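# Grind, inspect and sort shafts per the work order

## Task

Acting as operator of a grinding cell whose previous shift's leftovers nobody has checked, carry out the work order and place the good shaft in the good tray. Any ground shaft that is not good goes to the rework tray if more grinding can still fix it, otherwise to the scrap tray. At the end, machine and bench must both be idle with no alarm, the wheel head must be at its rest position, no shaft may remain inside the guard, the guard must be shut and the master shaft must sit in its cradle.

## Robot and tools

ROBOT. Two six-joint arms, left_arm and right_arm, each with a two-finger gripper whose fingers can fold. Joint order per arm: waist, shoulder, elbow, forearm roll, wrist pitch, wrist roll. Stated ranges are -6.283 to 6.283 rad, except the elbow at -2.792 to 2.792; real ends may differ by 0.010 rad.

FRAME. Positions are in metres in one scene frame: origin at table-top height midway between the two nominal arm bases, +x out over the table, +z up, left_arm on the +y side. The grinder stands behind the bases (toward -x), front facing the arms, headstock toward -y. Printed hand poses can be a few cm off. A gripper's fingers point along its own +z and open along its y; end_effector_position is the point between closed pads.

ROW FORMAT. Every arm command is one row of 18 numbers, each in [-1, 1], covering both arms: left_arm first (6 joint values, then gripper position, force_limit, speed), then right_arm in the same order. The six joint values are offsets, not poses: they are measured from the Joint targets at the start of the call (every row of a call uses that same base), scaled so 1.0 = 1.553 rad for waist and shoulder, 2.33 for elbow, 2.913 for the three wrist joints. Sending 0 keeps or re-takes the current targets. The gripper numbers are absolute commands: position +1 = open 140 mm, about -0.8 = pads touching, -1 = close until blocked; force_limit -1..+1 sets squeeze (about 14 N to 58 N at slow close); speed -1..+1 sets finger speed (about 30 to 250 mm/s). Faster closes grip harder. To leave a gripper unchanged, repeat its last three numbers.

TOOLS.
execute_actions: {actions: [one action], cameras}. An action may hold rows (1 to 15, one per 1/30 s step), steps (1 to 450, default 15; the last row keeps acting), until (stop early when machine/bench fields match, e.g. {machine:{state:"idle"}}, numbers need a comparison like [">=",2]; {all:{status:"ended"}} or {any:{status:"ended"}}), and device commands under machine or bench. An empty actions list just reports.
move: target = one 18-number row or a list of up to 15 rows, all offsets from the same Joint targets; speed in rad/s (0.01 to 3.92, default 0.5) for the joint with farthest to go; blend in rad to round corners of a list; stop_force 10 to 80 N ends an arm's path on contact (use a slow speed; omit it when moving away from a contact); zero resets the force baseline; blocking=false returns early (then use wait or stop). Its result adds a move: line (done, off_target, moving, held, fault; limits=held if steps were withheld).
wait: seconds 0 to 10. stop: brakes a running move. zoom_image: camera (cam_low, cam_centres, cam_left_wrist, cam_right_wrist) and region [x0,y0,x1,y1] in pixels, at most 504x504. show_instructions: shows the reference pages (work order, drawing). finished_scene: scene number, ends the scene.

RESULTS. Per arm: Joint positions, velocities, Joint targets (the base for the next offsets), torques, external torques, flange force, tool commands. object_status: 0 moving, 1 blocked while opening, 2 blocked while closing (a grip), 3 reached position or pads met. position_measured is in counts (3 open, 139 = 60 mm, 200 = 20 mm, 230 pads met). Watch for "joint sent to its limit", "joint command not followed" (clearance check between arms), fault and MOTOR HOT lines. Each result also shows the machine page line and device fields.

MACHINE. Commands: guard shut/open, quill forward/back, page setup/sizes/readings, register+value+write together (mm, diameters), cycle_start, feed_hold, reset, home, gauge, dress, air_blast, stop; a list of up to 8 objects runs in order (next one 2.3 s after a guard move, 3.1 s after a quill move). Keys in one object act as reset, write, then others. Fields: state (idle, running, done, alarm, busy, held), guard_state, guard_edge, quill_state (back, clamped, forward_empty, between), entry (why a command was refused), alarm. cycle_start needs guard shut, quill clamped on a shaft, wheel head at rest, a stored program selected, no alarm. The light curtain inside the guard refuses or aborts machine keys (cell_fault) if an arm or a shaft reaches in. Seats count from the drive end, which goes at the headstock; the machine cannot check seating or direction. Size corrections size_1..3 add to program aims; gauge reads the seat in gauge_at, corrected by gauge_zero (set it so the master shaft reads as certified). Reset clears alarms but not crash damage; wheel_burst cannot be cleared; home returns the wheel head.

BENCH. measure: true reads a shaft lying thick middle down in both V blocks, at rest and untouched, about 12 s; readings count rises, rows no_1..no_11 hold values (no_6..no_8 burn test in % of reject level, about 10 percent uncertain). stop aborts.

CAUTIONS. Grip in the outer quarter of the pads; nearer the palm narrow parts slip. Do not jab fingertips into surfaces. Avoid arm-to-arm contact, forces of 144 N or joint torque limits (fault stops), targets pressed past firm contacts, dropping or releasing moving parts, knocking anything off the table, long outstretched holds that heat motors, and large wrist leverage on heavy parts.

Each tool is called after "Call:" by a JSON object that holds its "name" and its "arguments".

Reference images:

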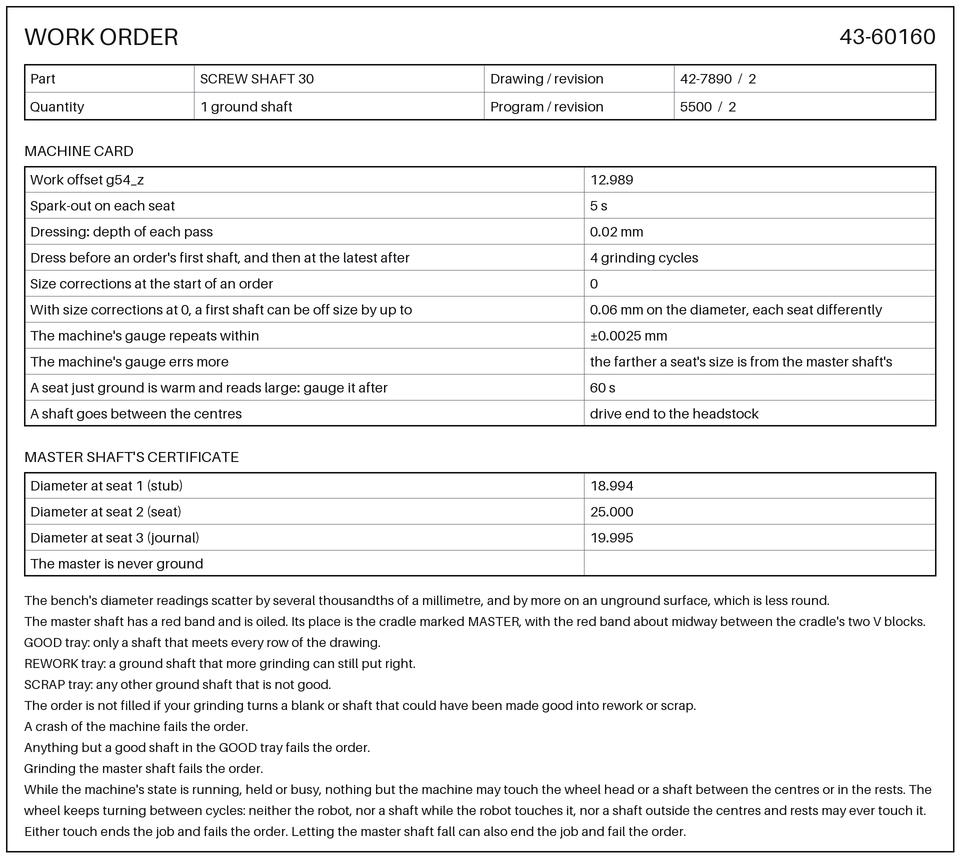

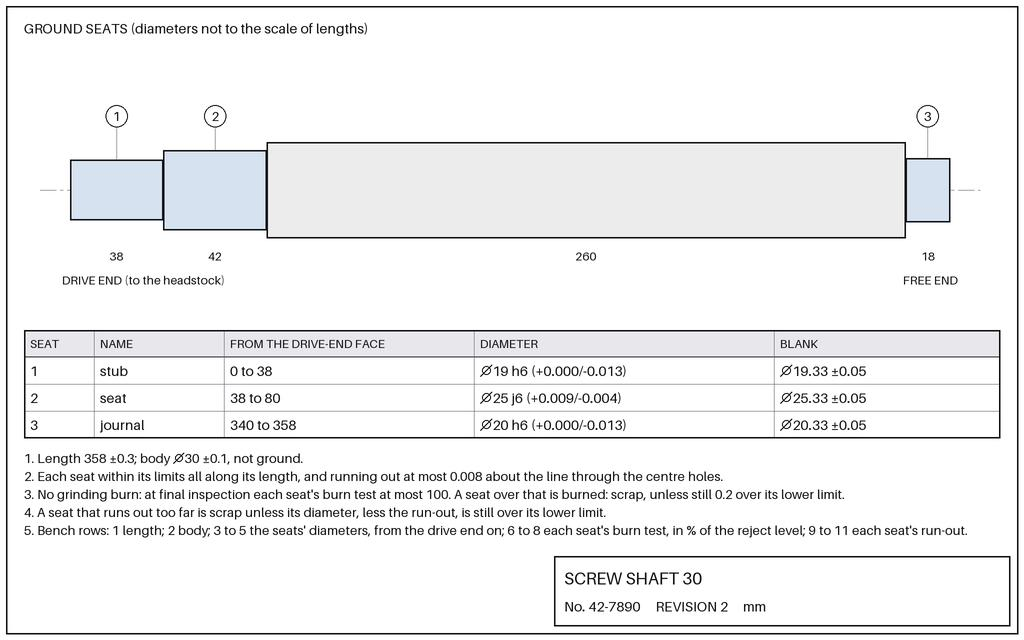

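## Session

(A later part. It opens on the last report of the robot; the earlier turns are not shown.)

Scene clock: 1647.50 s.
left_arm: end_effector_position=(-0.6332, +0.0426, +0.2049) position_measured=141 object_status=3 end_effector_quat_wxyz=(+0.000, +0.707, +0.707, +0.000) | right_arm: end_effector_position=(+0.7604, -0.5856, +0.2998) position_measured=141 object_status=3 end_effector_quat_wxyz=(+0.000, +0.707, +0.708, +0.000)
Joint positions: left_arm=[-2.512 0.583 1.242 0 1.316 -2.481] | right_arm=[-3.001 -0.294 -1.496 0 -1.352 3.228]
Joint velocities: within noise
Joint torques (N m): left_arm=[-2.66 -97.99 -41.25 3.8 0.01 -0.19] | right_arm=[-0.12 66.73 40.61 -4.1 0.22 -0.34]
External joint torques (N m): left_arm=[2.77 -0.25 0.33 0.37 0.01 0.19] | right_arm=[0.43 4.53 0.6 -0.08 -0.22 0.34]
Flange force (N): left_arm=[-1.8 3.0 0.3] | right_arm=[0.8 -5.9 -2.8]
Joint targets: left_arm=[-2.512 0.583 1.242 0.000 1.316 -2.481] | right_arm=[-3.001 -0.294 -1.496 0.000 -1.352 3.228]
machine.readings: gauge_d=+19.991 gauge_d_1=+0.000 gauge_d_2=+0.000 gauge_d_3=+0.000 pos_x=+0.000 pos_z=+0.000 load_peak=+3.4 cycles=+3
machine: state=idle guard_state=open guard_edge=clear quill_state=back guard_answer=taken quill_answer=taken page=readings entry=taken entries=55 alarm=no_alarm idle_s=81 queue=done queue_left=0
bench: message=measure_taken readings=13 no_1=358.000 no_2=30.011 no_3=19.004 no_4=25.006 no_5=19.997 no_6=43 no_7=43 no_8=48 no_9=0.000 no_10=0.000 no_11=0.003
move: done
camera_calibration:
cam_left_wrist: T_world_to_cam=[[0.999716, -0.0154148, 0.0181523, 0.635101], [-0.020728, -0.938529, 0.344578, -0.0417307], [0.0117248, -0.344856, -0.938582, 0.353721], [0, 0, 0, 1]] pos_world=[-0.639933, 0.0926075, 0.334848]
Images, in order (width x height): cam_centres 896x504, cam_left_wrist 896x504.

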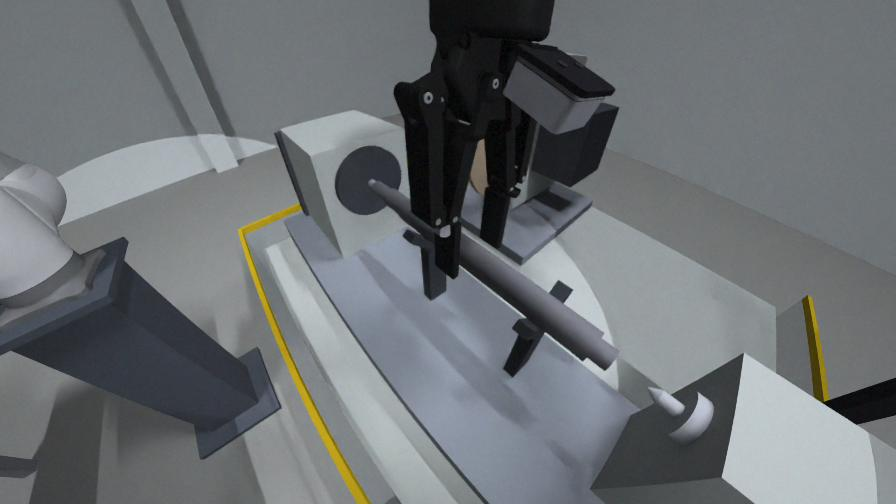

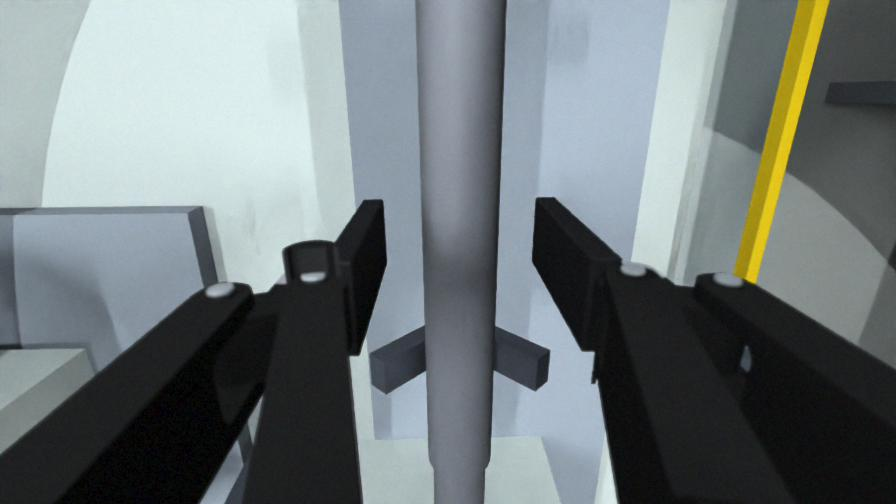

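Call:
{"name": "execute_actions", "arguments": {"actions": [{"rows": [[0,0,0,0,0,0,-1,1,-1,0,0,0,0,0,0,-0.1,1,-1]], "steps": 60}], "cameras": []}}

Call:
{"name": "move", "arguments": {"target": [[-0.00962,-0.01161,0.01133,0,-0.00287,-0.00513,-1,1,-1,0,0,0,0,0,0,-0.1,1,-1],[-0.00962,-0.0312,-0.13331,0,0.12326,-0.00513,-1,1,-1,0,0,0,0,0,0,-0.1,1,-1],[0.13605,-0.382,0.10539,0,0.11936,-0.00513,-1,1,-1,0,0,0,0,0,0,-0.1,1,-1],[0.9999,-0.382,0.10539,0,0.11936,0.01441,-1,1,-1,0,0,0,0,0,0,-0.1,1,-1]], "speed": [0.05,0.3,0.5,0.8], "blend": [0,0.03,0.1,0], "cameras": []}}

Call:
{"name": "move", "arguments": {"target": [[0.0019,0.29053,-0.04592,0,-0.11816,0,-1,1,-1,0,0,0,0,0,0,-0.1,1,-1],[0.0019,0.34727,0.01903,0,-0.20036,0,-1,1,-1,0,0,0,0,0,0,-0.1,1,-1]], "speed": [0.5,0.3], "blend": [0.03,0], "cameras": ["cam_left_wrist"]}}

Scene clock: 1652.83 s.
left_arm: end_effector_position=(-0.6332, +0.0427, +0.2050) position_measured=189 object_status=2 end_effector_quat_wxyz=(+0.000, +0.707, +0.707, +0.000) | right_arm: end_effector_position=(+0.7604, -0.5856, +0.2998) position_measured=141 object_status=3 end_effector_quat_wxyz=(+0.000, +0.707, +0.708, +0.000)
Joint positions: left_arm=[-2.512 0.583 1.242 0 1.316 -2.481] | right_arm=[-3.001 -0.294 -1.496 0 -1.352 3.228]
Joint velocities: within noise
Joint torques (N m): left_arm=[-7.89 -86.26 -39.41 1.83 -3.91 -0.34] | right_arm=[-0.07 67.31 40.6 -4.11 0.24 -0.28]
External joint torques (N m): left_arm=[8.01 -12.07 -1.57 2.34 3.93 0.34] | right_arm=[-0.06 4.08 0.63 -0.09 -0.24 0.28]
Flange force (N): left_arm=[0.0 14.7 -13.2] | right_arm=[0.1 -5.0 -2.7]
Joint targets: left_arm=[-2.512 0.583 1.242 0.000 1.316 -2.481] | right_arm=[-3.001 -0.294 -1.496 0.000 -1.352 3.228]
machine.readings: gauge_d=+19.991 gauge_d_1=+0.000 gauge_d_2=+0.000 gauge_d_3=+0.000 pos_x=+0.000 pos_z=+0.000 load_peak=+3.4 cycles=+3
machine: state=idle guard_state=open guard_edge=clear quill_state=back guard_answer=taken quill_answer=taken page=readings entry=taken entries=55 alarm=no_alarm idle_s=86 queue=done queue_left=0
bench: message=measure_taken readings=13 no_1=358.000 no_2=30.011 no_3=19.004 no_4=25.006 no_5=19.997 no_6=43 no_7=43 no_8=48 no_9=0.000 no_10=0.000 no_11=0.003
No camera images: "cameras" was empty.

Scene clock: 1657.83 s.
left_arm: end_effector_position=(+0.3995, +0.1920, +0.5001) position_measured=189 object_status=2 end_effector_quat_wxyz=(+0.000, +0.030, +1.000, +0.000) | right_arm: end_effector_position=(+0.7604, -0.5856, +0.2998) position_measured=141 object_status=3 end_effector_quat_wxyz=(+0.000, +0.707, +0.708, +0.000)
Joint positions: left_arm=[-0.959 -0.011 1.488 0 1.664 -2.439] | right_arm=[-3.001 -0.294 -1.496 0 -1.352 3.228]
Joint velocities: within noise
Joint torques (N m): left_arm=[-2.65 -49.89 -51.97 3.98 -0.04 -0.2] | right_arm=[-0.18 66.71 40.81 -4.07 0.16 -0.29]
External joint torques (N m): left_arm=[2.55 9.03 9.85 0.31 0.06 0.2] | right_arm=[0.26 5.1 0.64 -0.13 -0.16 0.29]
Flange force (N): left_arm=[-3.0 4.1 17.7] | right_arm=[0.5 -6.7 -2.9]
Joint targets: left_arm=[-0.959 -0.011 1.488 0.000 1.664 -2.439] | right_arm=[-3.001 -0.294 -1.496 0.000 -1.352 3.228]
machine.readings: gauge_d=+19.991 gauge_d_1=+0.000 gauge_d_2=+0.000 gauge_d_3=+0.000 pos_x=+0.000 pos_z=+0.000 load_peak=+3.4 cycles=+3
machine: state=idle guard_state=open guard_edge=clear quill_state=back guard_answer=taken quill_answer=taken page=readings entry=taken entries=55 alarm=no_alarm idle_s=91 queue=done queue_left=0
bench: message=measure_taken readings=13 no_1=358.000 no_2=30.011 no_3=19.004 no_4=25.006 no_5=19.997 no_6=43 no_7=43 no_8=48 no_9=0.000 no_10=0.000 no_11=0.003
move: done
No camera images: "cameras" was empty.

Scene clock: 1659.90 s.
left_arm: end_effector_position=(+0.5550, -0.0113, +0.1000) position_measured=189 object_status=2 end_effector_quat_wxyz=(+0.000, +0.028, +1.000, +0.000) | right_arm: end_effector_position=(+0.7604, -0.5856, +0.2998) position_measured=141 object_status=3 end_effector_quat_wxyz=(+0.000, +0.707, +0.708, +0.000)
Joint positions: left_arm=[-0.956 0.529 1.532 0 1.08 -2.439] | right_arm=[-3.001 -0.294 -1.496 0 -1.352 3.228]
Joint velocities: within noise
Joint torques (N m): left_arm=[-2.84 -103.85 -46.15 3.5 -0.18 -0.23] | right_arm=[-0.42 66.57 40.63 -4.16 0.21 -0.32]
External joint torques (N m): left_arm=[2.83 13.86 8.84 0.31 0.2 0.23] | right_arm=[0.33 5.1 0.62 -0.03 -0.23 0.32]
Flange force (N): left_arm=[-2.4 2.9 17.2] | right_arm=[0.6 -6.7 -3.0]
Joint targets: left_arm=[-0.956 0.529 1.532 0.000 1.080 -2.439] | right_arm=[-3.001 -0.294 -1.496 0.000 -1.352 3.228]
machine.readings: gauge_d=+19.991 gauge_d_1=+0.000 gauge_d_2=+0.000 gauge_d_3=+0.000 pos_x=+0.000 pos_z=+0.000 load_peak=+3.4 cycles=+3
machine: state=idle guard_state=open guard_edge=clear quill_state=back guard_answer=taken quill_answer=taken page=readings entry=taken entries=55 alarm=no_alarm idle_s=93 queue=done queue_left=0
bench: message=measure_taken readings=13 no_1=358.000 no_2=30.011 no_3=19.004 no_4=25.006 no_5=19.997 no_6=43 no_7=43 no_8=48 no_9=0.000 no_10=0.000 no_11=0.003
move: done
camera_calibration:
cam_left_wrist: T_world_to_cam=[[0.0717422, 0.997258, 0.0181326, -0.0251855], [0.935875, -0.0735912, 0.344561, -0.552636], [0.34495, -0.00774968, -0.938589, 0.041631], [0, 0, 0, 1]] pos_world=[0.504644, -0.01523, 0.229948]
Images, in order (width x height): cam_left_wrist 896x504.

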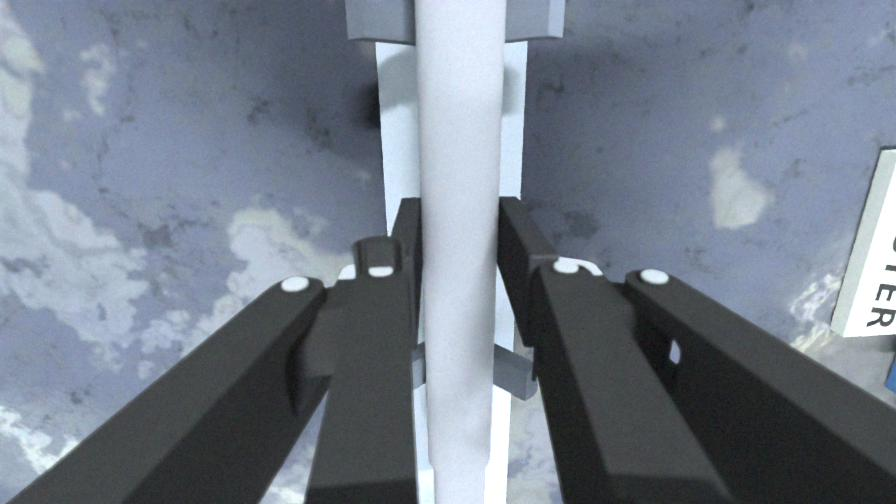

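Call:
{"name": "move", "arguments": {"target": [-0.00045,0.01358,0.00716,0,-0.01297,-0.0003,-1,1,-1,0,0,0,0,0,0,-0.1,1,-1], "speed": 0.02, "stop_force": 18, "cameras": []}}

Call:
{"name": "execute_actions", "arguments": {"actions": [{"rows": [[0,0,0,0,0,0,-0.1,1,-1,0,0,0,0,0,0,-0.1,1,-1]], "steps": 45, "machine": {"guard": "shut"}}], "cameras": []}}

Call:
{"name": "move", "arguments": {"target": [0,-0.06471,-0.0691,0,0.08998,0,-0.1,1,-1,0,0,0,0,0,0,-0.1,1,-1], "speed": 0.25, "cameras": ["cam_left_wrist"]}}

Call:
{"name": "execute_actions", "arguments": {"actions": [{"bench": {"measure": true}, "steps": 420, "until": {"bench": {"readings": [">", 13]}}}], "cameras": []}}

Call:
{"name": "execute_actions", "arguments": {"actions": [{"bench": {"measure": true}, "steps": 420, "until": {"bench": {"readings": [">", 14]}}}], "cameras": []}}

Call:
{"name": "execute_actions", "arguments": {"actions": [{"bench": {"measure": true}, "steps": 420, "until": {"bench": {"readings": [">", 15]}}}], "cameras": []}}

Call:
{"name": "execute_actions", "arguments": {"actions": [{"bench": {"measure": true}, "steps": 420, "until": {"bench": {"readings": [">", 16]}}}], "cameras": []}}

Scene clock: 1664.60 s.
left_arm: end_effector_position=(+0.5551, -0.0121, +0.0850) position_measured=189 object_status=2 end_effector_quat_wxyz=(+0.000, +0.028, +1.000, +0.000) | right_arm: end_effector_position=(+0.7604, -0.5856, +0.2998) position_measured=141 object_status=3 end_effector_quat_wxyz=(+0.000, +0.707, +0.708, +0.000)
Joint positions: left_arm=[-0.956 0.541 1.542 0 1.058 -2.439] | right_arm=[-3.001 -0.294 -1.496 0 -1.352 3.228]
Joint velocities: within noise
Joint torques (N m): left_arm=[-5.54 -74 -33.71 2.94 -4.1 0.31] | right_arm=[-0.69 66.31 40.47 -4.15 0.19 -0.29]
External joint torques (N m): left_arm=[5.43 -16.67 -3.19 0.82 4.12 -0.31] | right_arm=[0.28 5.36 0.75 -0.06 -0.2 0.29]
Flange force (N): left_arm=[3.4 13.1 -21.9] | right_arm=[0.5 -6.9 -3.2]
Joint targets: left_arm=[-0.956 0.541 1.542 0.000 1.058 -2.439] | right_arm=[-3.001 -0.294 -1.496 0.000 -1.352 3.228]
machine.readings: gauge_d=+19.991 gauge_d_1=+0.000 gauge_d_2=+0.000 gauge_d_3=+0.000 pos_x=+0.000 pos_z=+0.000 load_peak=+3.4 cycles=+3
machine: state=idle guard_state=open guard_edge=clear quill_state=back guard_answer=taken quill_answer=taken page=readings entry=taken entries=55 alarm=no_alarm idle_s=98 queue=done queue_left=0
bench: message=measure_taken readings=13 no_1=358.000 no_2=30.011 no_3=19.004 no_4=25.006 no_5=19.997 no_6=43 no_7=43 no_8=48 no_9=0.000 no_10=0.000 no_11=0.003
move: contact (left_arm); left_arm: the wrist pitch is farthest, 0.015 rad from its target
No camera images: "cameras" was empty.

Scene clock: 1666.30 s.
left_arm: end_effector_position=(+0.5551, -0.0121, +0.0850) position_measured=141 object_status=3 end_effector_quat_wxyz=(+0.000, +0.028, +1.000, +0.000) | right_arm: end_effector_position=(+0.7604, -0.5856, +0.2998) position_measured=141 object_status=3 end_effector_quat_wxyz=(+0.000, +0.707, +0.708, +0.000)
Joint positions: left_arm=[-0.956 0.541 1.542 0 1.058 -2.439] | right_arm=[-3.001 -0.294 -1.496 0 -1.352 3.228]
Joint velocities: within noise
Joint torques (N m): left_arm=[-3.02 -90.46 -37.27 3.43 -0.09 -0.21] | right_arm=[-0.39 66.68 40.56 -4.1 0.19 -0.31]
External joint torques (N m): left_arm=[2.81 -0.11 0.43 0.32 0.11 0.21] | right_arm=[0.09 4.63 0.47 -0.08 -0.19 0.31]
Flange force (N): left_arm=[-2.1 3.2 0.1] | right_arm=[0.3 -6.3 -2.6]
Joint targets: left_arm=[-0.956 0.541 1.542 0.000 1.058 -2.439] | right_arm=[-3.001 -0.294 -1.496 0.000 -1.352 3.228]
machine.readings: gauge_d=+19.991 gauge_d_1=+0.000 gauge_d_2=+0.000 gauge_d_3=+0.000 pos_x=+0.000 pos_z=+0.000 load_peak=+3.4 cycles=+3
machine: state=idle guard_state=between guard_edge=clear quill_state=back guard_answer=taken quill_answer=taken page=readings entry=taken entries=55 alarm=no_alarm idle_s=100 queue=running queue_left=0
bench: message=measure_taken readings=13 no_1=358.000 no_2=30.011 no_3=19.004 no_4=25.006 no_5=19.997 no_6=43 no_7=43 no_8=48 no_9=0.000 no_10=0.000 no_11=0.003
No camera images: "cameras" was empty.

Scene clock: 1667.67 s.
left_arm: end_effector_position=(+0.5546, -0.0115, +0.2497) position_measured=141 object_status=3 end_effector_quat_wxyz=(+0.000, +0.028, +1.000, +0.000) | right_arm: end_effector_position=(+0.7604, -0.5856, +0.2998) position_measured=141 object_status=3 end_effector_quat_wxyz=(+0.000, +0.707, +0.708, +0.000)
Joint positions: left_arm=[-0.956 0.441 1.381 0 1.32 -2.439] | right_arm=[-3.001 -0.294 -1.496 0 -1.352 3.228]
Joint velocities: within noise
Joint torques (N m): left_arm=[-3.05 -85.1 -41.27 3.81 -0.08 -0.21] | right_arm=[0.29 67.06 40.56 -4.14 0.15 -0.31]
External joint torques (N m): left_arm=[2.89 -0.16 0.38 0.36 0.11 0.21] | right_arm=[-0.63 4.52 0.63 -0.06 -0.15 0.31]
Flange force (N): left_arm=[-2.2 3.3 0.2] | right_arm=[-0.7 -5.7 -2.7]
Joint targets: left_arm=[-0.956 0.441 1.381 0.000 1.320 -2.439] | right_arm=[-3.001 -0.294 -1.496 0.000 -1.352 3.228]
machine.readings: gauge_d=+19.991 gauge_d_1=+0.000 gauge_d_2=+0.000 gauge_d_3=+0.000 pos_x=+0.000 pos_z=+0.000 load_peak=+3.4 cycles=+3
machine: state=idle guard_state=shut guard_edge=clear quill_state=back guard_answer=taken quill_answer=taken page=readings entry=taken entries=55 alarm=no_alarm idle_s=101 queue=done queue_left=0
bench: message=measure_taken readings=13 no_1=358.000 no_2=30.011 no_3=19.004 no_4=25.006 no_5=19.997 no_6=43 no_7=43 no_8=48 no_9=0.000 no_10=0.000 no_11=0.003
move: done
camera_calibration:
cam_left_wrist: T_world_to_cam=[[0.0716784, 0.99726, 0.0183068, -0.0278132], [0.935945, -0.0735931, 0.344371, -0.603906], [0.344775, -0.00754983, -0.938655, 0.182357], [0, 0, 0, 1]] pos_world=[0.504344, -0.0153295, 0.379647]
Images, in order (width x height): cam_left_wrist 896x504.

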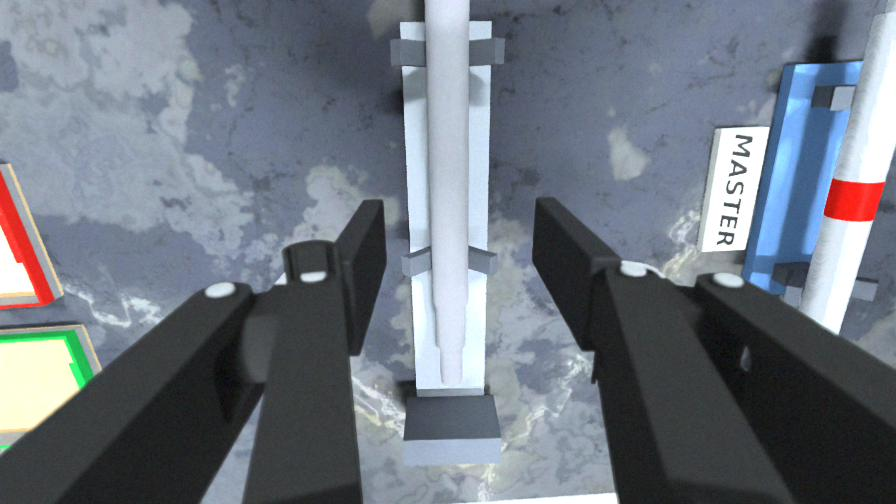

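Scene clock: 1679.87 s.
left_arm: end_effector_position=(+0.5546, -0.0115, +0.2496) position_measured=141 object_status=3 end_effector_quat_wxyz=(+0.000, +0.028, +1.000, +0.000) | right_arm: end_effector_position=(+0.7604, -0.5856, +0.2998) position_measured=141 object_status=3 end_effector_quat_wxyz=(+0.000, +0.707, +0.708, +0.000)
Joint positions: left_arm=[-0.956 0.441 1.381 0 1.32 -2.439] | right_arm=[-3.001 -0.294 -1.496 0 -1.352 3.228]
Joint velocities: within noise
Joint torques (N m): left_arm=[-3.02 -85.06 -41.39 3.81 -0.09 -0.19] | right_arm=[-0.79 66.65 40.81 -4.18 0.31 -0.31]
External joint torques (N m): left_arm=[2.9 -0.48 0.4 0.37 0.12 0.19] | right_arm=[0.87 4.81 0.34 0 -0.32 0.3]
Flange force (N): left_arm=[-1.8 3.7 0.1] | right_arm=[1.4 -6.9 -2.7]
Joint targets: left_arm=[-0.956 0.441 1.381 0.000 1.320 -2.439] | right_arm=[-3.001 -0.294 -1.496 0.000 -1.352 3.228]
Tool commands: left_gripper/position=-0.1 left_gripper/force_limit=+1.0 left_gripper/speed=-1.0 right_gripper/position=-0.1 right_gripper/force_limit=+1.0 right_gripper/speed=-1.0
machine.readings: gauge_d=+19.991 gauge_d_1=+0.000 gauge_d_2=+0.000 gauge_d_3=+0.000 pos_x=+0.000 pos_z=+0.000 load_peak=+3.4 cycles=+3
machine: state=idle guard_state=shut guard_edge=clear quill_state=back guard_answer=taken quill_answer=taken page=readings entry=taken entries=55 alarm=no_alarm idle_s=113 queue=done queue_left=0
bench: message=measure_taken readings=14 no_1=358.000 no_2=29.994 no_3=18.992 no_4=25.009 no_5=19.990 no_6=47 no_7=45 no_8=47 no_9=0.000 no_10=0.000 no_11=0.000
No camera images: "cameras" was empty.

Scene clock: 1692.07 s.
left_arm: end_effector_position=(+0.5546, -0.0115, +0.2496) position_measured=141 object_status=3 end_effector_quat_wxyz=(+0.000, +0.028, +1.000, +0.000) | right_arm: end_effector_position=(+0.7604, -0.5856, +0.2998) position_measured=141 object_status=3 end_effector_quat_wxyz=(+0.000, +0.707, +0.708, +0.000)
Joint positions: left_arm=[-0.956 0.441 1.381 0 1.32 -2.439] | right_arm=[-3.001 -0.294 -1.496 0 -1.352 3.228]
Joint velocities: within noise
Joint torques (N m): left_arm=[-2.85 -85.12 -41.23 3.79 -0.09 -0.18] | right_arm=[-0.1 66.41 40.76 -4.05 0.14 -0.31]
External joint torques (N m): left_arm=[2.75 -0.37 0.23 0.38 0.12 0.18] | right_arm=[-0.02 5.35 0.56 -0.15 -0.14 0.31]
Flange force (N): left_arm=[-2.1 3.1 -0.1] | right_arm=[0.1 -7.2 -2.9]
Joint targets: left_arm=[-0.956 0.441 1.381 0.000 1.320 -2.439] | right_arm=[-3.001 -0.294 -1.496 0.000 -1.352 3.228]
Tool commands: left_gripper/position=-0.1 left_gripper/force_limit=+1.0 left_gripper/speed=-1.0 right_gripper/position=-0.1 right_gripper/force_limit=+1.0 right_gripper/speed=-1.0
machine.readings: gauge_d=+19.991 gauge_d_1=+0.000 gauge_d_2=+0.000 gauge_d_3=+0.000 pos_x=+0.000 pos_z=+0.000 load_peak=+3.4 cycles=+3
machine: state=idle guard_state=shut guard_edge=clear quill_state=back guard_answer=taken quill_answer=taken page=readings entry=taken entries=55 alarm=no_alarm idle_s=125 queue=done queue_left=0
bench: message=measure_taken readings=15 no_1=358.006 no_2=30.001 no_3=18.993 no_4=24.999 no_5=19.992 no_6=46 no_7=46 no_8=46 no_9=0.000 no_10=0.000 no_11=0.000
No camera images: "cameras" was empty.

Scene clock: 1704.27 s.
left_arm: end_effector_position=(+0.5546, -0.0115, +0.2496) position_measured=141 object_status=3 end_effector_quat_wxyz=(+0.000, +0.028, +1.000, +0.000) | right_arm: end_effector_position=(+0.7604, -0.5856, +0.2998) position_measured=141 object_status=3 end_effector_quat_wxyz=(+0.000, +0.707, +0.708, +0.000)
Joint positions: left_arm=[-0.956 0.441 1.381 0 1.32 -2.439] | right_arm=[-3.001 -0.294 -1.496 0 -1.352 3.228]
Joint velocities: within noise
Joint torques (N m): left_arm=[-3.11 -85 -41.31 3.81 -0.11 -0.21] | right_arm=[0 66.83 40.77 -4.09 0.14 -0.28]
External joint torques (N m): left_arm=[2.91 -0.4 0.37 0.36 0.14 0.21] | right_arm=[-0.16 4.48 0.31 -0.09 -0.15 0.28]
Flange force (N): left_arm=[-2.0 3.5 0.1] | right_arm=[-0.1 -6.4 -2.2]
Joint targets: left_arm=[-0.956 0.441 1.381 0.000 1.320 -2.439] | right_arm=[-3.001 -0.294 -1.496 0.000 -1.352 3.228]
Tool commands: left_gripper/position=-0.1 left_gripper/force_limit=+1.0 left_gripper/speed=-1.0 right_gripper/position=-0.1 right_gripper/force_limit=+1.0 right_gripper/speed=-1.0
machine.readings: gauge_d=+19.991 gauge_d_1=+0.000 gauge_d_2=+0.000 gauge_d_3=+0.000 pos_x=+0.000 pos_z=+0.000 load_peak=+3.4 cycles=+3
machine: state=idle guard_state=shut guard_edge=clear quill_state=back guard_answer=taken quill_answer=taken page=readings entry=taken entries=55 alarm=no_alarm idle_s=137 queue=done queue_left=0
bench: message=measure_taken readings=16 no_1=358.001 no_2=29.992 no_3=18.993 no_4=25.006 no_5=19.982 no_6=46 no_7=44 no_8=43 no_9=0.002 no_10=0.001 no_11=0.000
No camera images: "cameras" was empty.

Scene clock: 1716.47 s.
left_arm: end_effector_position=(+0.5546, -0.0115, +0.2496) position_measured=141 object_status=3 end_effector_quat_wxyz=(+0.000, +0.028, +1.000, +0.000) | right_arm: end_effector_position=(+0.7604, -0.5856, +0.2998) position_measured=141 object_status=3 end_effector_quat_wxyz=(+0.000, +0.707, +0.708, +0.000)
Joint positions: left_arm=[-0.956 0.441 1.381 0 1.32 -2.439] | right_arm=[-3.001 -0.294 -1.496 0 -1.352 3.228]
Joint velocities: within noise
Joint torques (N m): left_arm=[-2.87 -85.02 -41.29 3.78 -0.09 -0.19] | right_arm=[0.08 66.37 40.92 -4.03 0.27 -0.38]
External joint torques (N m): left_arm=[2.7 -0.5 0.29 0.39 0.11 0.19] | right_arm=[0.06 5.22 0.4 -0.16 -0.27 0.38]
Flange force (N): left_arm=[-1.8 3.3 0.0] | right_arm=[0.3 -7.3 -2.8]
Joint targets: left_arm=[-0.956 0.441 1.381 0.000 1.320 -2.439] | right_arm=[-3.001 -0.294 -1.496 0.000 -1.352 3.228]
Tool commands: left_gripper/position=-0.1 left_gripper/force_limit=+1.0 left_gripper/speed=-1.0 right_gripper/position=-0.1 right_gripper/force_limit=+1.0 right_gripper/speed=-1.0
machine.readings: gauge_d=+19.991 gauge_d_1=+0.000 gauge_d_2=+0.000 gauge_d_3=+0.000 pos_x=+0.000 pos_z=+0.000 load_peak=+3.4 cycles=+3
machine: state=idle guard_state=shut guard_edge=clear quill_state=back guard_answer=taken quill_answer=taken page=readings entry=taken entries=55 alarm=no_alarm idle_s=149 queue=done queue_left=0
bench: message=measure_taken readings=17 no_1=358.008 no_2=29.999 no_3=18.997 no_4=25.002 no_5=19.983 no_6=45 no_7=45 no_8=45 no_9=0.001 no_10=0.001 no_11=0.000
No camera images: "cameras" was empty.

Call:
{"name": "move", "arguments": {"target": [[0.6156,-0.29086,0.04592,0,0.1182,0,-0.1,1,-1,0,0,0,0,0,0,-0.1,1,-1],[0.6156,-0.29086,0.04592,0,0.1182,0,-0.1,1,-1,0.52474,-0.08439,0.03953,0,0.01352,-0.23985,-0.1,1,-1]], "speed": [0.6,0.5], "cameras": ["cam_right_wrist"]}}

Scene clock: 1731.60 s.
left_arm: end_effector_position=(+0.5905, +0.6630, +0.5001) position_measured=141 object_status=3 end_effector_quat_wxyz=(+0.000, -0.435, +0.900, +0.000) | right_arm: end_effector_position=(+0.5550, -0.0110, +0.2501) position_measured=141 object_status=3 end_effector_quat_wxyz=(+0.000, +0.028, +1.000, +0.000)
Joint positions: left_arm=[0 -0.011 1.488 0 1.664 -2.439] | right_arm=[-2.186 -0.425 -1.404 0 -1.313 2.529]
Joint velocities: within noise
Joint torques (N m): left_arm=[-3.05 -40.83 -42.56 3.91 -0.08 -0.2] | right_arm=[-0.28 78.65 40.53 -4.06 0.1 -0.28]
External joint torques (N m): left_arm=[3.05 -0.22 0.44 0.38 0.1 0.19] | right_arm=[0.06 5.46 0.32 -0.1 -0.14 0.28]
Flange force (N): left_arm=[-3.8 4.6 0.7] | right_arm=[5.1 -5.9 -2.9]
Joint targets: left_arm=[0.000 -0.011 1.488 0.000 1.664 -2.439] | right_arm=[-2.186 -0.425 -1.404 0.000 -1.313 2.529]
machine.readings: gauge_d=+19.991 gauge_d_1=+0.000 gauge_d_2=+0.000 gauge_d_3=+0.000 pos_x=+0.000 pos_z=+0.000 load_peak=+3.4 cycles=+3
machine: state=idle guard_state=shut guard_edge=clear quill_state=back guard_answer=taken quill_answer=taken page=readings entry=taken entries=55 alarm=no_alarm idle_s=164 queue=done queue_left=0
bench: message=measure_taken readings=17 no_1=358.008 no_2=29.999 no_3=18.997 no_4=25.002 no_5=19.983 no_6=45 no_7=45 no_8=45 no_9=0.001 no_10=0.001 no_11=0.000
move: done
camera_calibration:
cam_right_wrist: T_world_to_cam=[[0.0461683, 0.998785, 0.017225, -0.0170402], [0.932384, -0.0492747, 0.358095, -0.601485], [0.358508, -0.000472279, -0.933526, 0.17984], [0, 0, 0, 1]] pos_world=[0.497128, -0.0125335, 0.383567]
Images, in order (width x height): cam_right_wrist 896x504.

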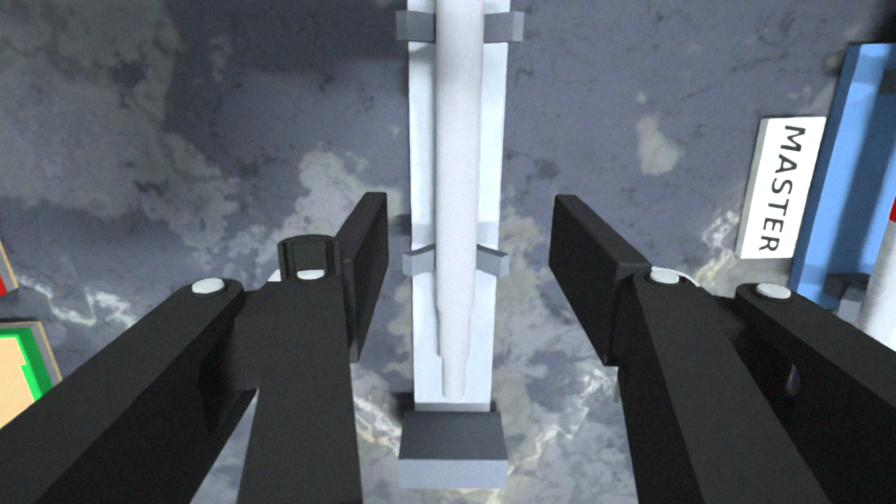

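Call:
{"name": "move", "arguments": {"target": [0,0,0,0,0,0,-0.1,1,-1,0,-0.04357,-0.05414,0,0.06653,0,-0.1,1,-1], "speed": 0.3, "cameras": ["cam_right_wrist"]}}

Scene clock: 1735.70 s.
left_arm: end_effector_position=(+0.5905, +0.6630, +0.5000) position_measured=141 object_status=3 end_effector_quat_wxyz=(+0.000, -0.435, +0.900, +0.000) | right_arm: end_effector_position=(+0.5550, -0.0110, +0.1300) position_measured=141 object_status=3 end_effector_quat_wxyz=(+0.000, +0.028, +1.000, +0.000)
Joint positions: left_arm=[0 -0.011 1.488 0 1.664 -2.439] | right_arm=[-2.186 -0.493 -1.53 0 -1.119 2.529]
Joint velocities: within noise
Joint torques (N m): left_arm=[-2.8 -40.44 -42.52 3.92 -0.09 -0.19] | right_arm=[-0.13 81.56 37.41 -3.83 0.15 -0.34]
External joint torques (N m): left_arm=[2.8 -0.57 0.4 0.37 0.11 0.19] | right_arm=[0.15 5.31 0.28 0 -0.19 0.34]
Flange force (N): left_arm=[-3.1 4.6 0.7] | right_arm=[4.7 -5.1 -4.3]
Joint targets: left_arm=[0.000 -0.011 1.488 0.000 1.664 -2.439] | right_arm=[-2.186 -0.493 -1.530 0.000 -1.119 2.529]
machine.readings: gauge_d=+19.991 gauge_d_1=+0.000 gauge_d_2=+0.000 gauge_d_3=+0.000 pos_x=+0.000 pos_z=+0.000 load_peak=+3.4 cycles=+3
machine: state=idle guard_state=shut guard_edge=clear quill_state=back guard_answer=taken quill_answer=taken page=readings entry=taken entries=55 alarm=no_alarm idle_s=168 queue=done queue_left=0
bench: message=measure_taken readings=17 no_1=358.008 no_2=29.999 no_3=18.997 no_4=25.002 no_5=19.983 no_6=45 no_7=45 no_8=45 no_9=0.001 no_10=0.001 no_11=0.000
move: done
camera_calibration:
cam_right_wrist: T_world_to_cam=[[0.0460713, 0.99879, 0.0171892, -0.0150148], [0.932389, -0.0491712, 0.358095, -0.55851], [0.358507, -0.000470896, -0.933527, 0.0678171], [0, 0, 0, 1]] pos_world=[0.497128, -0.0124341, 0.263567]
Images, in order (width x height): cam_right_wrist 896x504.

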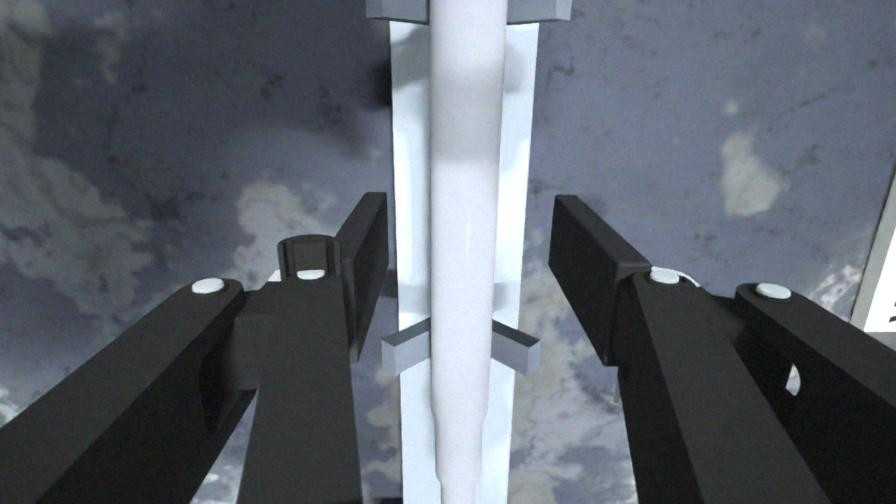

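Call:
{"name": "move", "arguments": {"target": [0,0,0,0,0,0,-0.1,1,-1,0.0004,-0.02245,-0.01499,0,0.02396,0.0002,-0.1,1,-1], "speed": 0.12, "cameras": ["cam_right_wrist"]}}

Scene clock: 1750.47 s.
left_arm: end_effector_position=(+0.5905, +0.6630, +0.5000) position_measured=141 object_status=3 end_effector_quat_wxyz=(+0.000, -0.435, +0.900, +0.000) | right_arm: end_effector_position=(+0.5550, -0.0102, +0.0849) position_measured=141 object_status=3 end_effector_quat_wxyz=(+0.000, +0.028, +1.000, +0.000)
Joint positions: left_arm=[0 -0.011 1.488 0 1.664 -2.439] | right_arm=[-2.185 -0.528 -1.565 0 -1.049 2.53]
Joint velocities: within noise
Joint torques (N m): left_arm=[-2.79 -40.53 -42.51 3.92 -0.12 -0.19] | right_arm=[-0.3 83.4 36.24 -3.59 0.18 -0.36]
External joint torques (N m): left_arm=[2.71 -0.47 0.38 0.37 0.15 0.19] | right_arm=[0.05 5.94 0.37 -0.14 -0.22 0.36]
Flange force (N): left_arm=[-3.1 4.4 0.6] | right_arm=[4.8 -5.5 -5.4]
Joint targets: left_arm=[0.000 -0.011 1.488 0.000 1.664 -2.439] | right_arm=[-2.185 -0.528 -1.565 0.000 -1.049 2.530]
machine.readings: gauge_d=+19.991 gauge_d_1=+0.000 gauge_d_2=+0.000 gauge_d_3=+0.000 pos_x=+0.000 pos_z=+0.000 load_peak=+3.4 cycles=+3
machine: state=idle guard_state=shut guard_edge=clear quill_state=back guard_answer=taken quill_answer=taken page=readings entry=taken entries=55 alarm=no_alarm idle_s=183 queue=done queue_left=0
bench: message=measure_taken readings=17 no_1=358.008 no_2=29.999 no_3=18.997 no_4=25.002 no_5=19.983 no_6=45 no_7=45 no_8=45 no_9=0.001 no_10=0.001 no_11=0.000
move: done
camera_calibration:
cam_right_wrist: T_world_to_cam=[[0.0459777, 0.998795, 0.0171546, -0.0149839], [0.932394, -0.0490715, 0.358096, -0.542322], [0.358507, -0.000469562, -0.933527, 0.0257159], [0, 0, 0, 1]] pos_world=[0.497127, -0.0116346, 0.218467]
Images, in order (width x height): cam_right_wrist 896x504.

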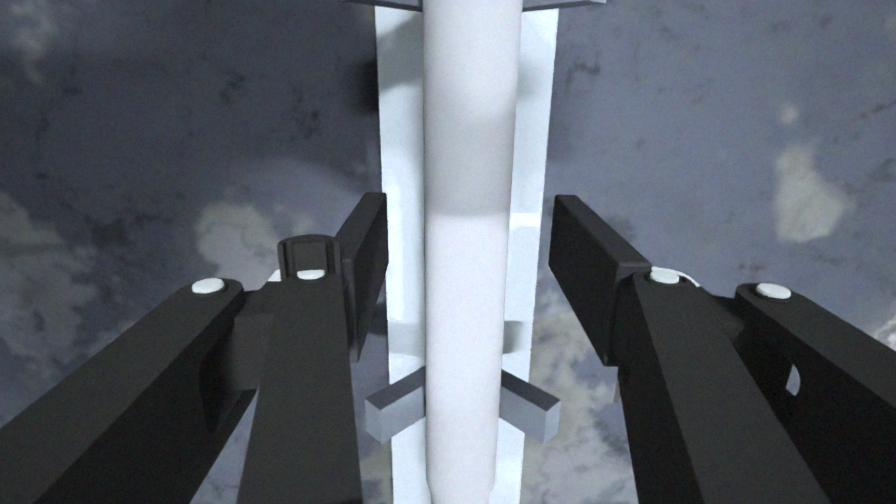

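Call:
{"name": "execute_actions", "arguments": {"actions": [{"rows": [[0,0,0,0,0,0,-0.1,1,-1,0,0,0,0,0,0,-1,1,-1]], "steps": 60}], "cameras": ["cam_right_wrist"]}}

Scene clock: 1753.80 s.
left_arm: end_effector_position=(+0.5905, +0.6630, +0.5000) position_measured=141 object_status=3 end_effector_quat_wxyz=(+0.000, -0.435, +0.900, +0.000) | right_arm: end_effector_position=(+0.5550, -0.0102, +0.0850) position_measured=189 object_status=2 end_effector_quat_wxyz=(+0.000, +0.028, +1.000, +0.000)
Joint positions: left_arm=[0 -0.011 1.488 0 1.664 -2.439] | right_arm=[-2.185 -0.528 -1.565 0 -1.049 2.53]
Joint velocities: within noise
Joint torques (N m): left_arm=[-2.75 -40.57 -42.49 3.92 -0.12 -0.18] | right_arm=[19.11 62.73 44.09 4.19 13.85 0.05]
External joint torques (N m): left_arm=[2.73 -0.49 0.32 0.38 0.14 0.18] | right_arm=[-19.25 26.24 -7.69 -7.9 -13.89 -0.05]
Flange force (N): left_arm=[-3.1 4.4 0.5] | right_arm=[5.7 -47.1 -36.9]
Joint targets: left_arm=[0.000 -0.011 1.488 0.000 1.664 -2.439] | right_arm=[-2.185 -0.528 -1.565 0.000 -1.049 2.530]
machine.readings: gauge_d=+19.991 gauge_d_1=+0.000 gauge_d_2=+0.000 gauge_d_3=+0.000 pos_x=+0.000 pos_z=+0.000 load_peak=+3.4 cycles=+3
machine: state=idle guard_state=shut guard_edge=clear quill_state=back guard_answer=taken quill_answer=taken page=readings entry=taken entries=55 alarm=no_alarm idle_s=186 queue=done queue_left=0
bench: message=measure_taken readings=17 no_1=358.008 no_2=29.999 no_3=18.997 no_4=25.002 no_5=19.983 no_6=45 no_7=45 no_8=45 no_9=0.001 no_10=0.001 no_11=0.000
camera_calibration:
cam_right_wrist: T_world_to_cam=[[0.0460713, 0.99879, 0.0171892, -0.0149387], [0.932389, -0.0491712, 0.358095, -0.542326], [0.358507, -0.000470896, -0.933527, 0.0257153], [0, 0, 0, 1]] pos_world=[0.497128, -0.0117341, 0.218467]
Images, in order (width x height): cam_right_wrist 896x504.

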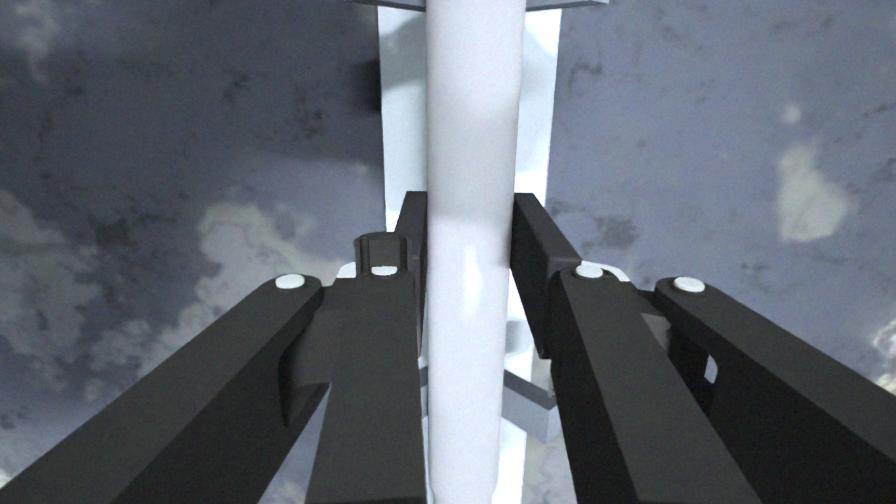

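Call:
{"name": "move", "arguments": {"target": [[0,0,0,0,0,0,-0.1,1,-1,-0.0004,0.06601,0.06913,0,-0.09049,-0.0002,-1,1,-1],[0,0,0,0,0,0,-0.1,1,-1,-0.5248,0.15357,0.02701,0,-0.10348,0.23988,-1,1,-1]], "speed": [0.15,0.5], "blend": [0.03,0], "cameras": ["cam_right_wrist","cam_low"]}}

Scene clock: 1768.93 s.
left_arm: end_effector_position=(+0.5905, +0.6630, +0.5000) position_measured=141 object_status=3 end_effector_quat_wxyz=(+0.000, -0.435, +0.900, +0.000) | right_arm: end_effector_position=(+0.7575, -0.5854, +0.3001) position_measured=189 object_status=2 end_effector_quat_wxyz=(+0.000, +0.707, +0.708, +0.000)
Joint positions: left_arm=[0 -0.011 1.488 0 1.664 -2.439] | right_arm=[-3 -0.289 -1.502 0 -1.35 3.229]
Joint velocities: within noise
Joint torques (N m): left_arm=[-2.83 -40.6 -42.46 3.92 -0.1 -0.19] | right_arm=[0.1 78.43 49.86 -4.16 0.15 -0.23]
External joint torques (N m): left_arm=[2.83 -0.38 0.39 0.37 0.13 0.19] | right_arm=[-0.38 -7.61 -8.69 -0.03 -0.15 0.23]
Flange force (N): left_arm=[-3.3 4.4 0.6] | right_arm=[-0.4 -6.1 14.3]
Joint targets: left_arm=[0.000 -0.011 1.488 0.000 1.664 -2.439] | right_arm=[-3.000 -0.289 -1.502 0.000 -1.350 3.229]
machine.readings: gauge_d=+19.991 gauge_d_1=+0.000 gauge_d_2=+0.000 gauge_d_3=+0.000 pos_x=+0.000 pos_z=+0.000 load_peak=+3.4 cycles=+3
machine: state=idle guard_state=shut guard_edge=clear quill_state=back guard_answer=taken quill_answer=taken page=readings entry=taken entries=55 alarm=no_alarm idle_s=201 queue=done queue_left=0
bench: message=measure_taken readings=17 no_1=358.008 no_2=29.999 no_3=18.997 no_4=25.002 no_5=19.983 no_6=45 no_7=45 no_8=45 no_9=0.001 no_10=0.001 no_11=0.000
move: done
camera_calibration:
cam_right_wrist: T_world_to_cam=[[0.999792, 0.0107714, 0.0173159, -0.754391], [0.00385925, -0.933716, 0.357995, -0.650898], [0.0200242, -0.357854, -0.933563, 0.200829], [0, 0, 0, 1]] pos_world=[0.752724, -0.527761, 0.433568]
Images, in order (width x height): cam_low 896x504, cam_right_wrist 896x504.

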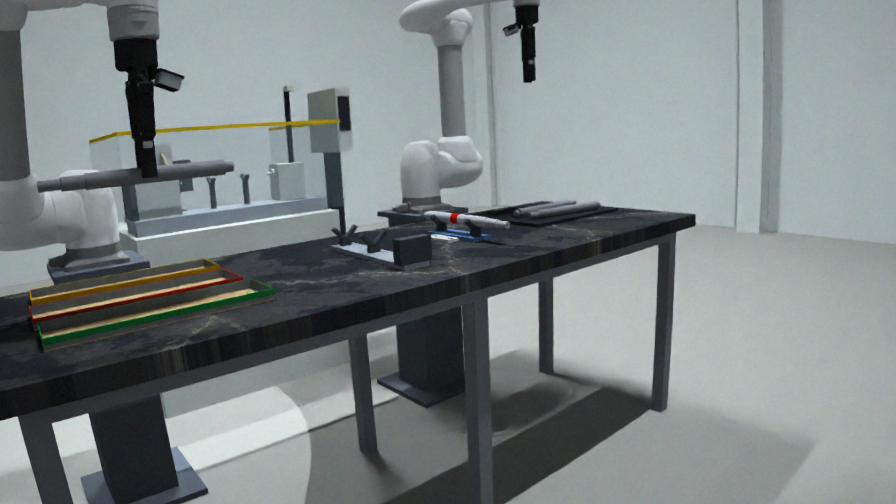

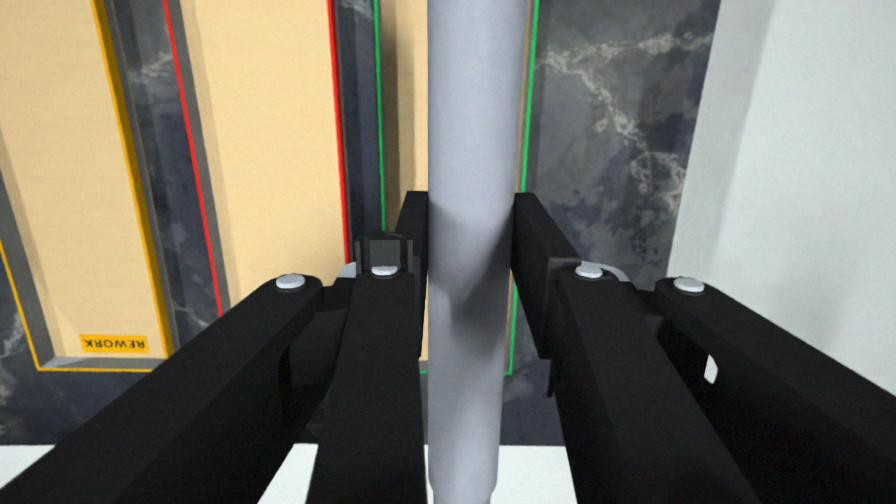

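Call:
{"name": "move", "arguments": {"target": [0,0,0,0,0,0,-0.1,1,-1,0,-0.07895,-0.09241,0,0.116,0,-1,1,-1], "speed": 0.25, "cameras": []}}

Call:
{"name": "move", "arguments": {"target": [0,0,0,0,0,0,-0.1,1,-1,0,-0.03934,-0.01957,0,0.03662,0,-1,1,-1], "speed": 0.03, "stop_force": 15, "cameras": ["cam_right_wrist","cam_low"]}}

Scene clock: 1772.73 s.
left_arm: end_effector_position=(+0.5905, +0.6630, +0.5000) position_measured=141 object_status=3 end_effector_quat_wxyz=(+0.000, -0.435, +0.900, +0.000) | right_arm: end_effector_position=(+0.7575, -0.5855, +0.1000) position_measured=189 object_status=2 end_effector_quat_wxyz=(+0.000, +0.707, +0.708, +0.000)
Joint positions: left_arm=[0 -0.011 1.488 0 1.664 -2.439] | right_arm=[-3 -0.412 -1.717 0 -1.013 3.229]
Joint velocities: within noise
Joint torques (N m): left_arm=[-2.86 -40.58 -42.58 3.9 -0.08 -0.17] | right_arm=[-0.24 84.53 43.48 -3.63 0.19 -0.35]
External joint torques (N m): left_arm=[2.9 -0.45 0.47 0.39 0.1 0.17] | right_arm=[0.11 -6.98 -7.63 -0.01 -0.2 0.35]
Flange force (N): left_arm=[-3.2 4.7 0.8] | right_arm=[0.4 -6.3 11.8]
Joint targets: left_arm=[0.000 -0.011 1.488 0.000 1.664 -2.439] | right_arm=[-3.000 -0.412 -1.717 0.000 -1.013 3.229]
machine.readings: gauge_d=+19.991 gauge_d_1=+0.000 gauge_d_2=+0.000 gauge_d_3=+0.000 pos_x=+0.000 pos_z=+0.000 load_peak=+3.4 cycles=+3
machine: state=idle guard_state=shut guard_edge=clear quill_state=back guard_answer=taken quill_answer=taken page=readings entry=taken entries=55 alarm=no_alarm idle_s=205 queue=done queue_left=0
bench: message=measure_taken readings=17 no_1=358.008 no_2=29.999 no_3=18.997 no_4=25.002 no_5=19.983 no_6=45 no_7=45 no_8=45 no_9=0.001 no_10=0.001 no_11=0.000
move: done
No camera images: "cameras" was empty.

Scene clock: 1776.20 s.
left_arm: end_effector_position=(+0.5905, +0.6630, +0.5000) position_measured=141 object_status=3 end_effector_quat_wxyz=(+0.000, -0.435, +0.900, +0.000) | right_arm: end_effector_position=(+0.7581, -0.5854, +0.0471) position_measured=189 object_status=2 end_effector_quat_wxyz=(+0.000, +0.707, +0.708, +0.000)
Joint positions: left_arm=[0 -0.011 1.488 0 1.664 -2.439] | right_arm=[-3 -0.461 -1.754 0 -0.926 3.229]
Joint velocities: within noise
Joint torques (N m): left_arm=[-2.97 -40.38 -42.6 3.93 -0.11 -0.16] | right_arm=[-0.16 62.6 28.57 -3.53 2.38 -0.29]
External joint torques (N m): left_arm=[3.01 -0.7 0.48 0.36 0.14 0.16] | right_arm=[0.27 17.6 5.13 0.11 -2.39 0.29]
Flange force (N): left_arm=[-3.1 5.1 0.8] | right_arm=[0.4 -10.3 -24.5]
Joint targets: left_arm=[0.000 -0.011 1.488 0.000 1.664 -2.439] | right_arm=[-3.000 -0.461 -1.754 0.000 -0.926 3.229]
machine.readings: gauge_d=+19.991 gauge_d_1=+0.000 gauge_d_2=+0.000 gauge_d_3=+0.000 pos_x=+0.000 pos_z=+0.000 load_peak=+3.4 cycles=+3
machine: state=idle guard_state=shut guard_edge=clear quill_state=back guard_answer=taken quill_answer=taken page=readings entry=taken entries=55 alarm=no_alarm idle_s=208 queue=done queue_left=0
bench: message=measure_taken readings=17 no_1=358.008 no_2=29.999 no_3=18.997 no_4=25.002 no_5=19.983 no_6=45 no_7=45 no_8=45 no_9=0.001 no_10=0.001 no_11=0.000
move: contact (right_arm); right_arm: the wrist pitch is farthest, 0.019 rad from its target
camera_calibration:
cam_right_wrist: T_world_to_cam=[[0.999788, 0.0107468, 0.0175381, -0.75066], [0.00375669, -0.933716, 0.357995, -0.560251], [0.0202229, -0.357853, -0.933559, -0.0355233], [0, 0, 0, 1]] pos_world=[0.753324, -0.527761, 0.180569]
Images, in order (width x height): cam_low 896x504, cam_right_wrist 896x504.

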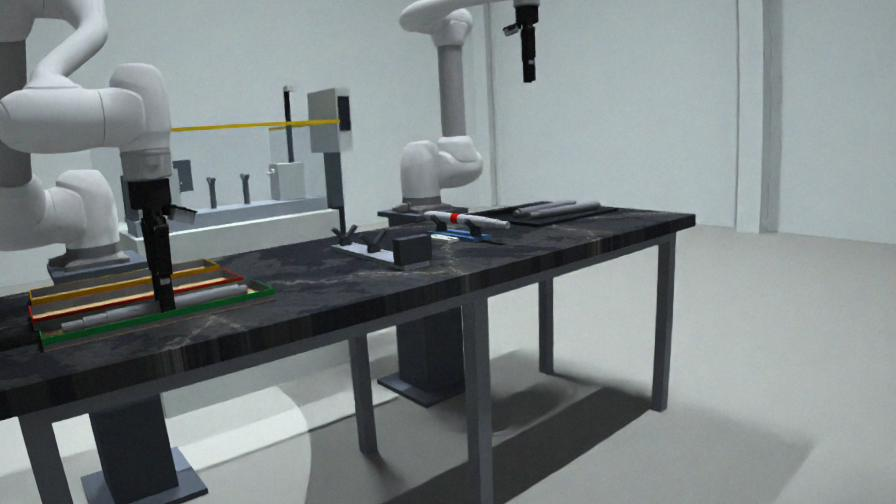

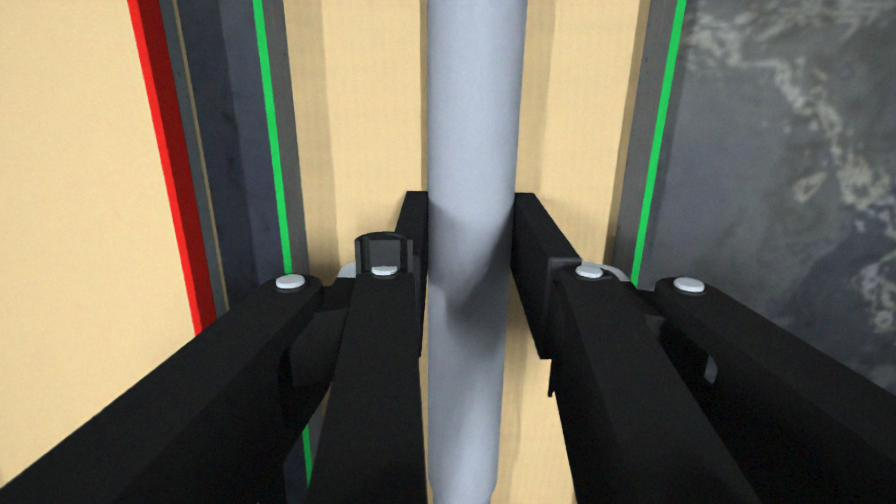

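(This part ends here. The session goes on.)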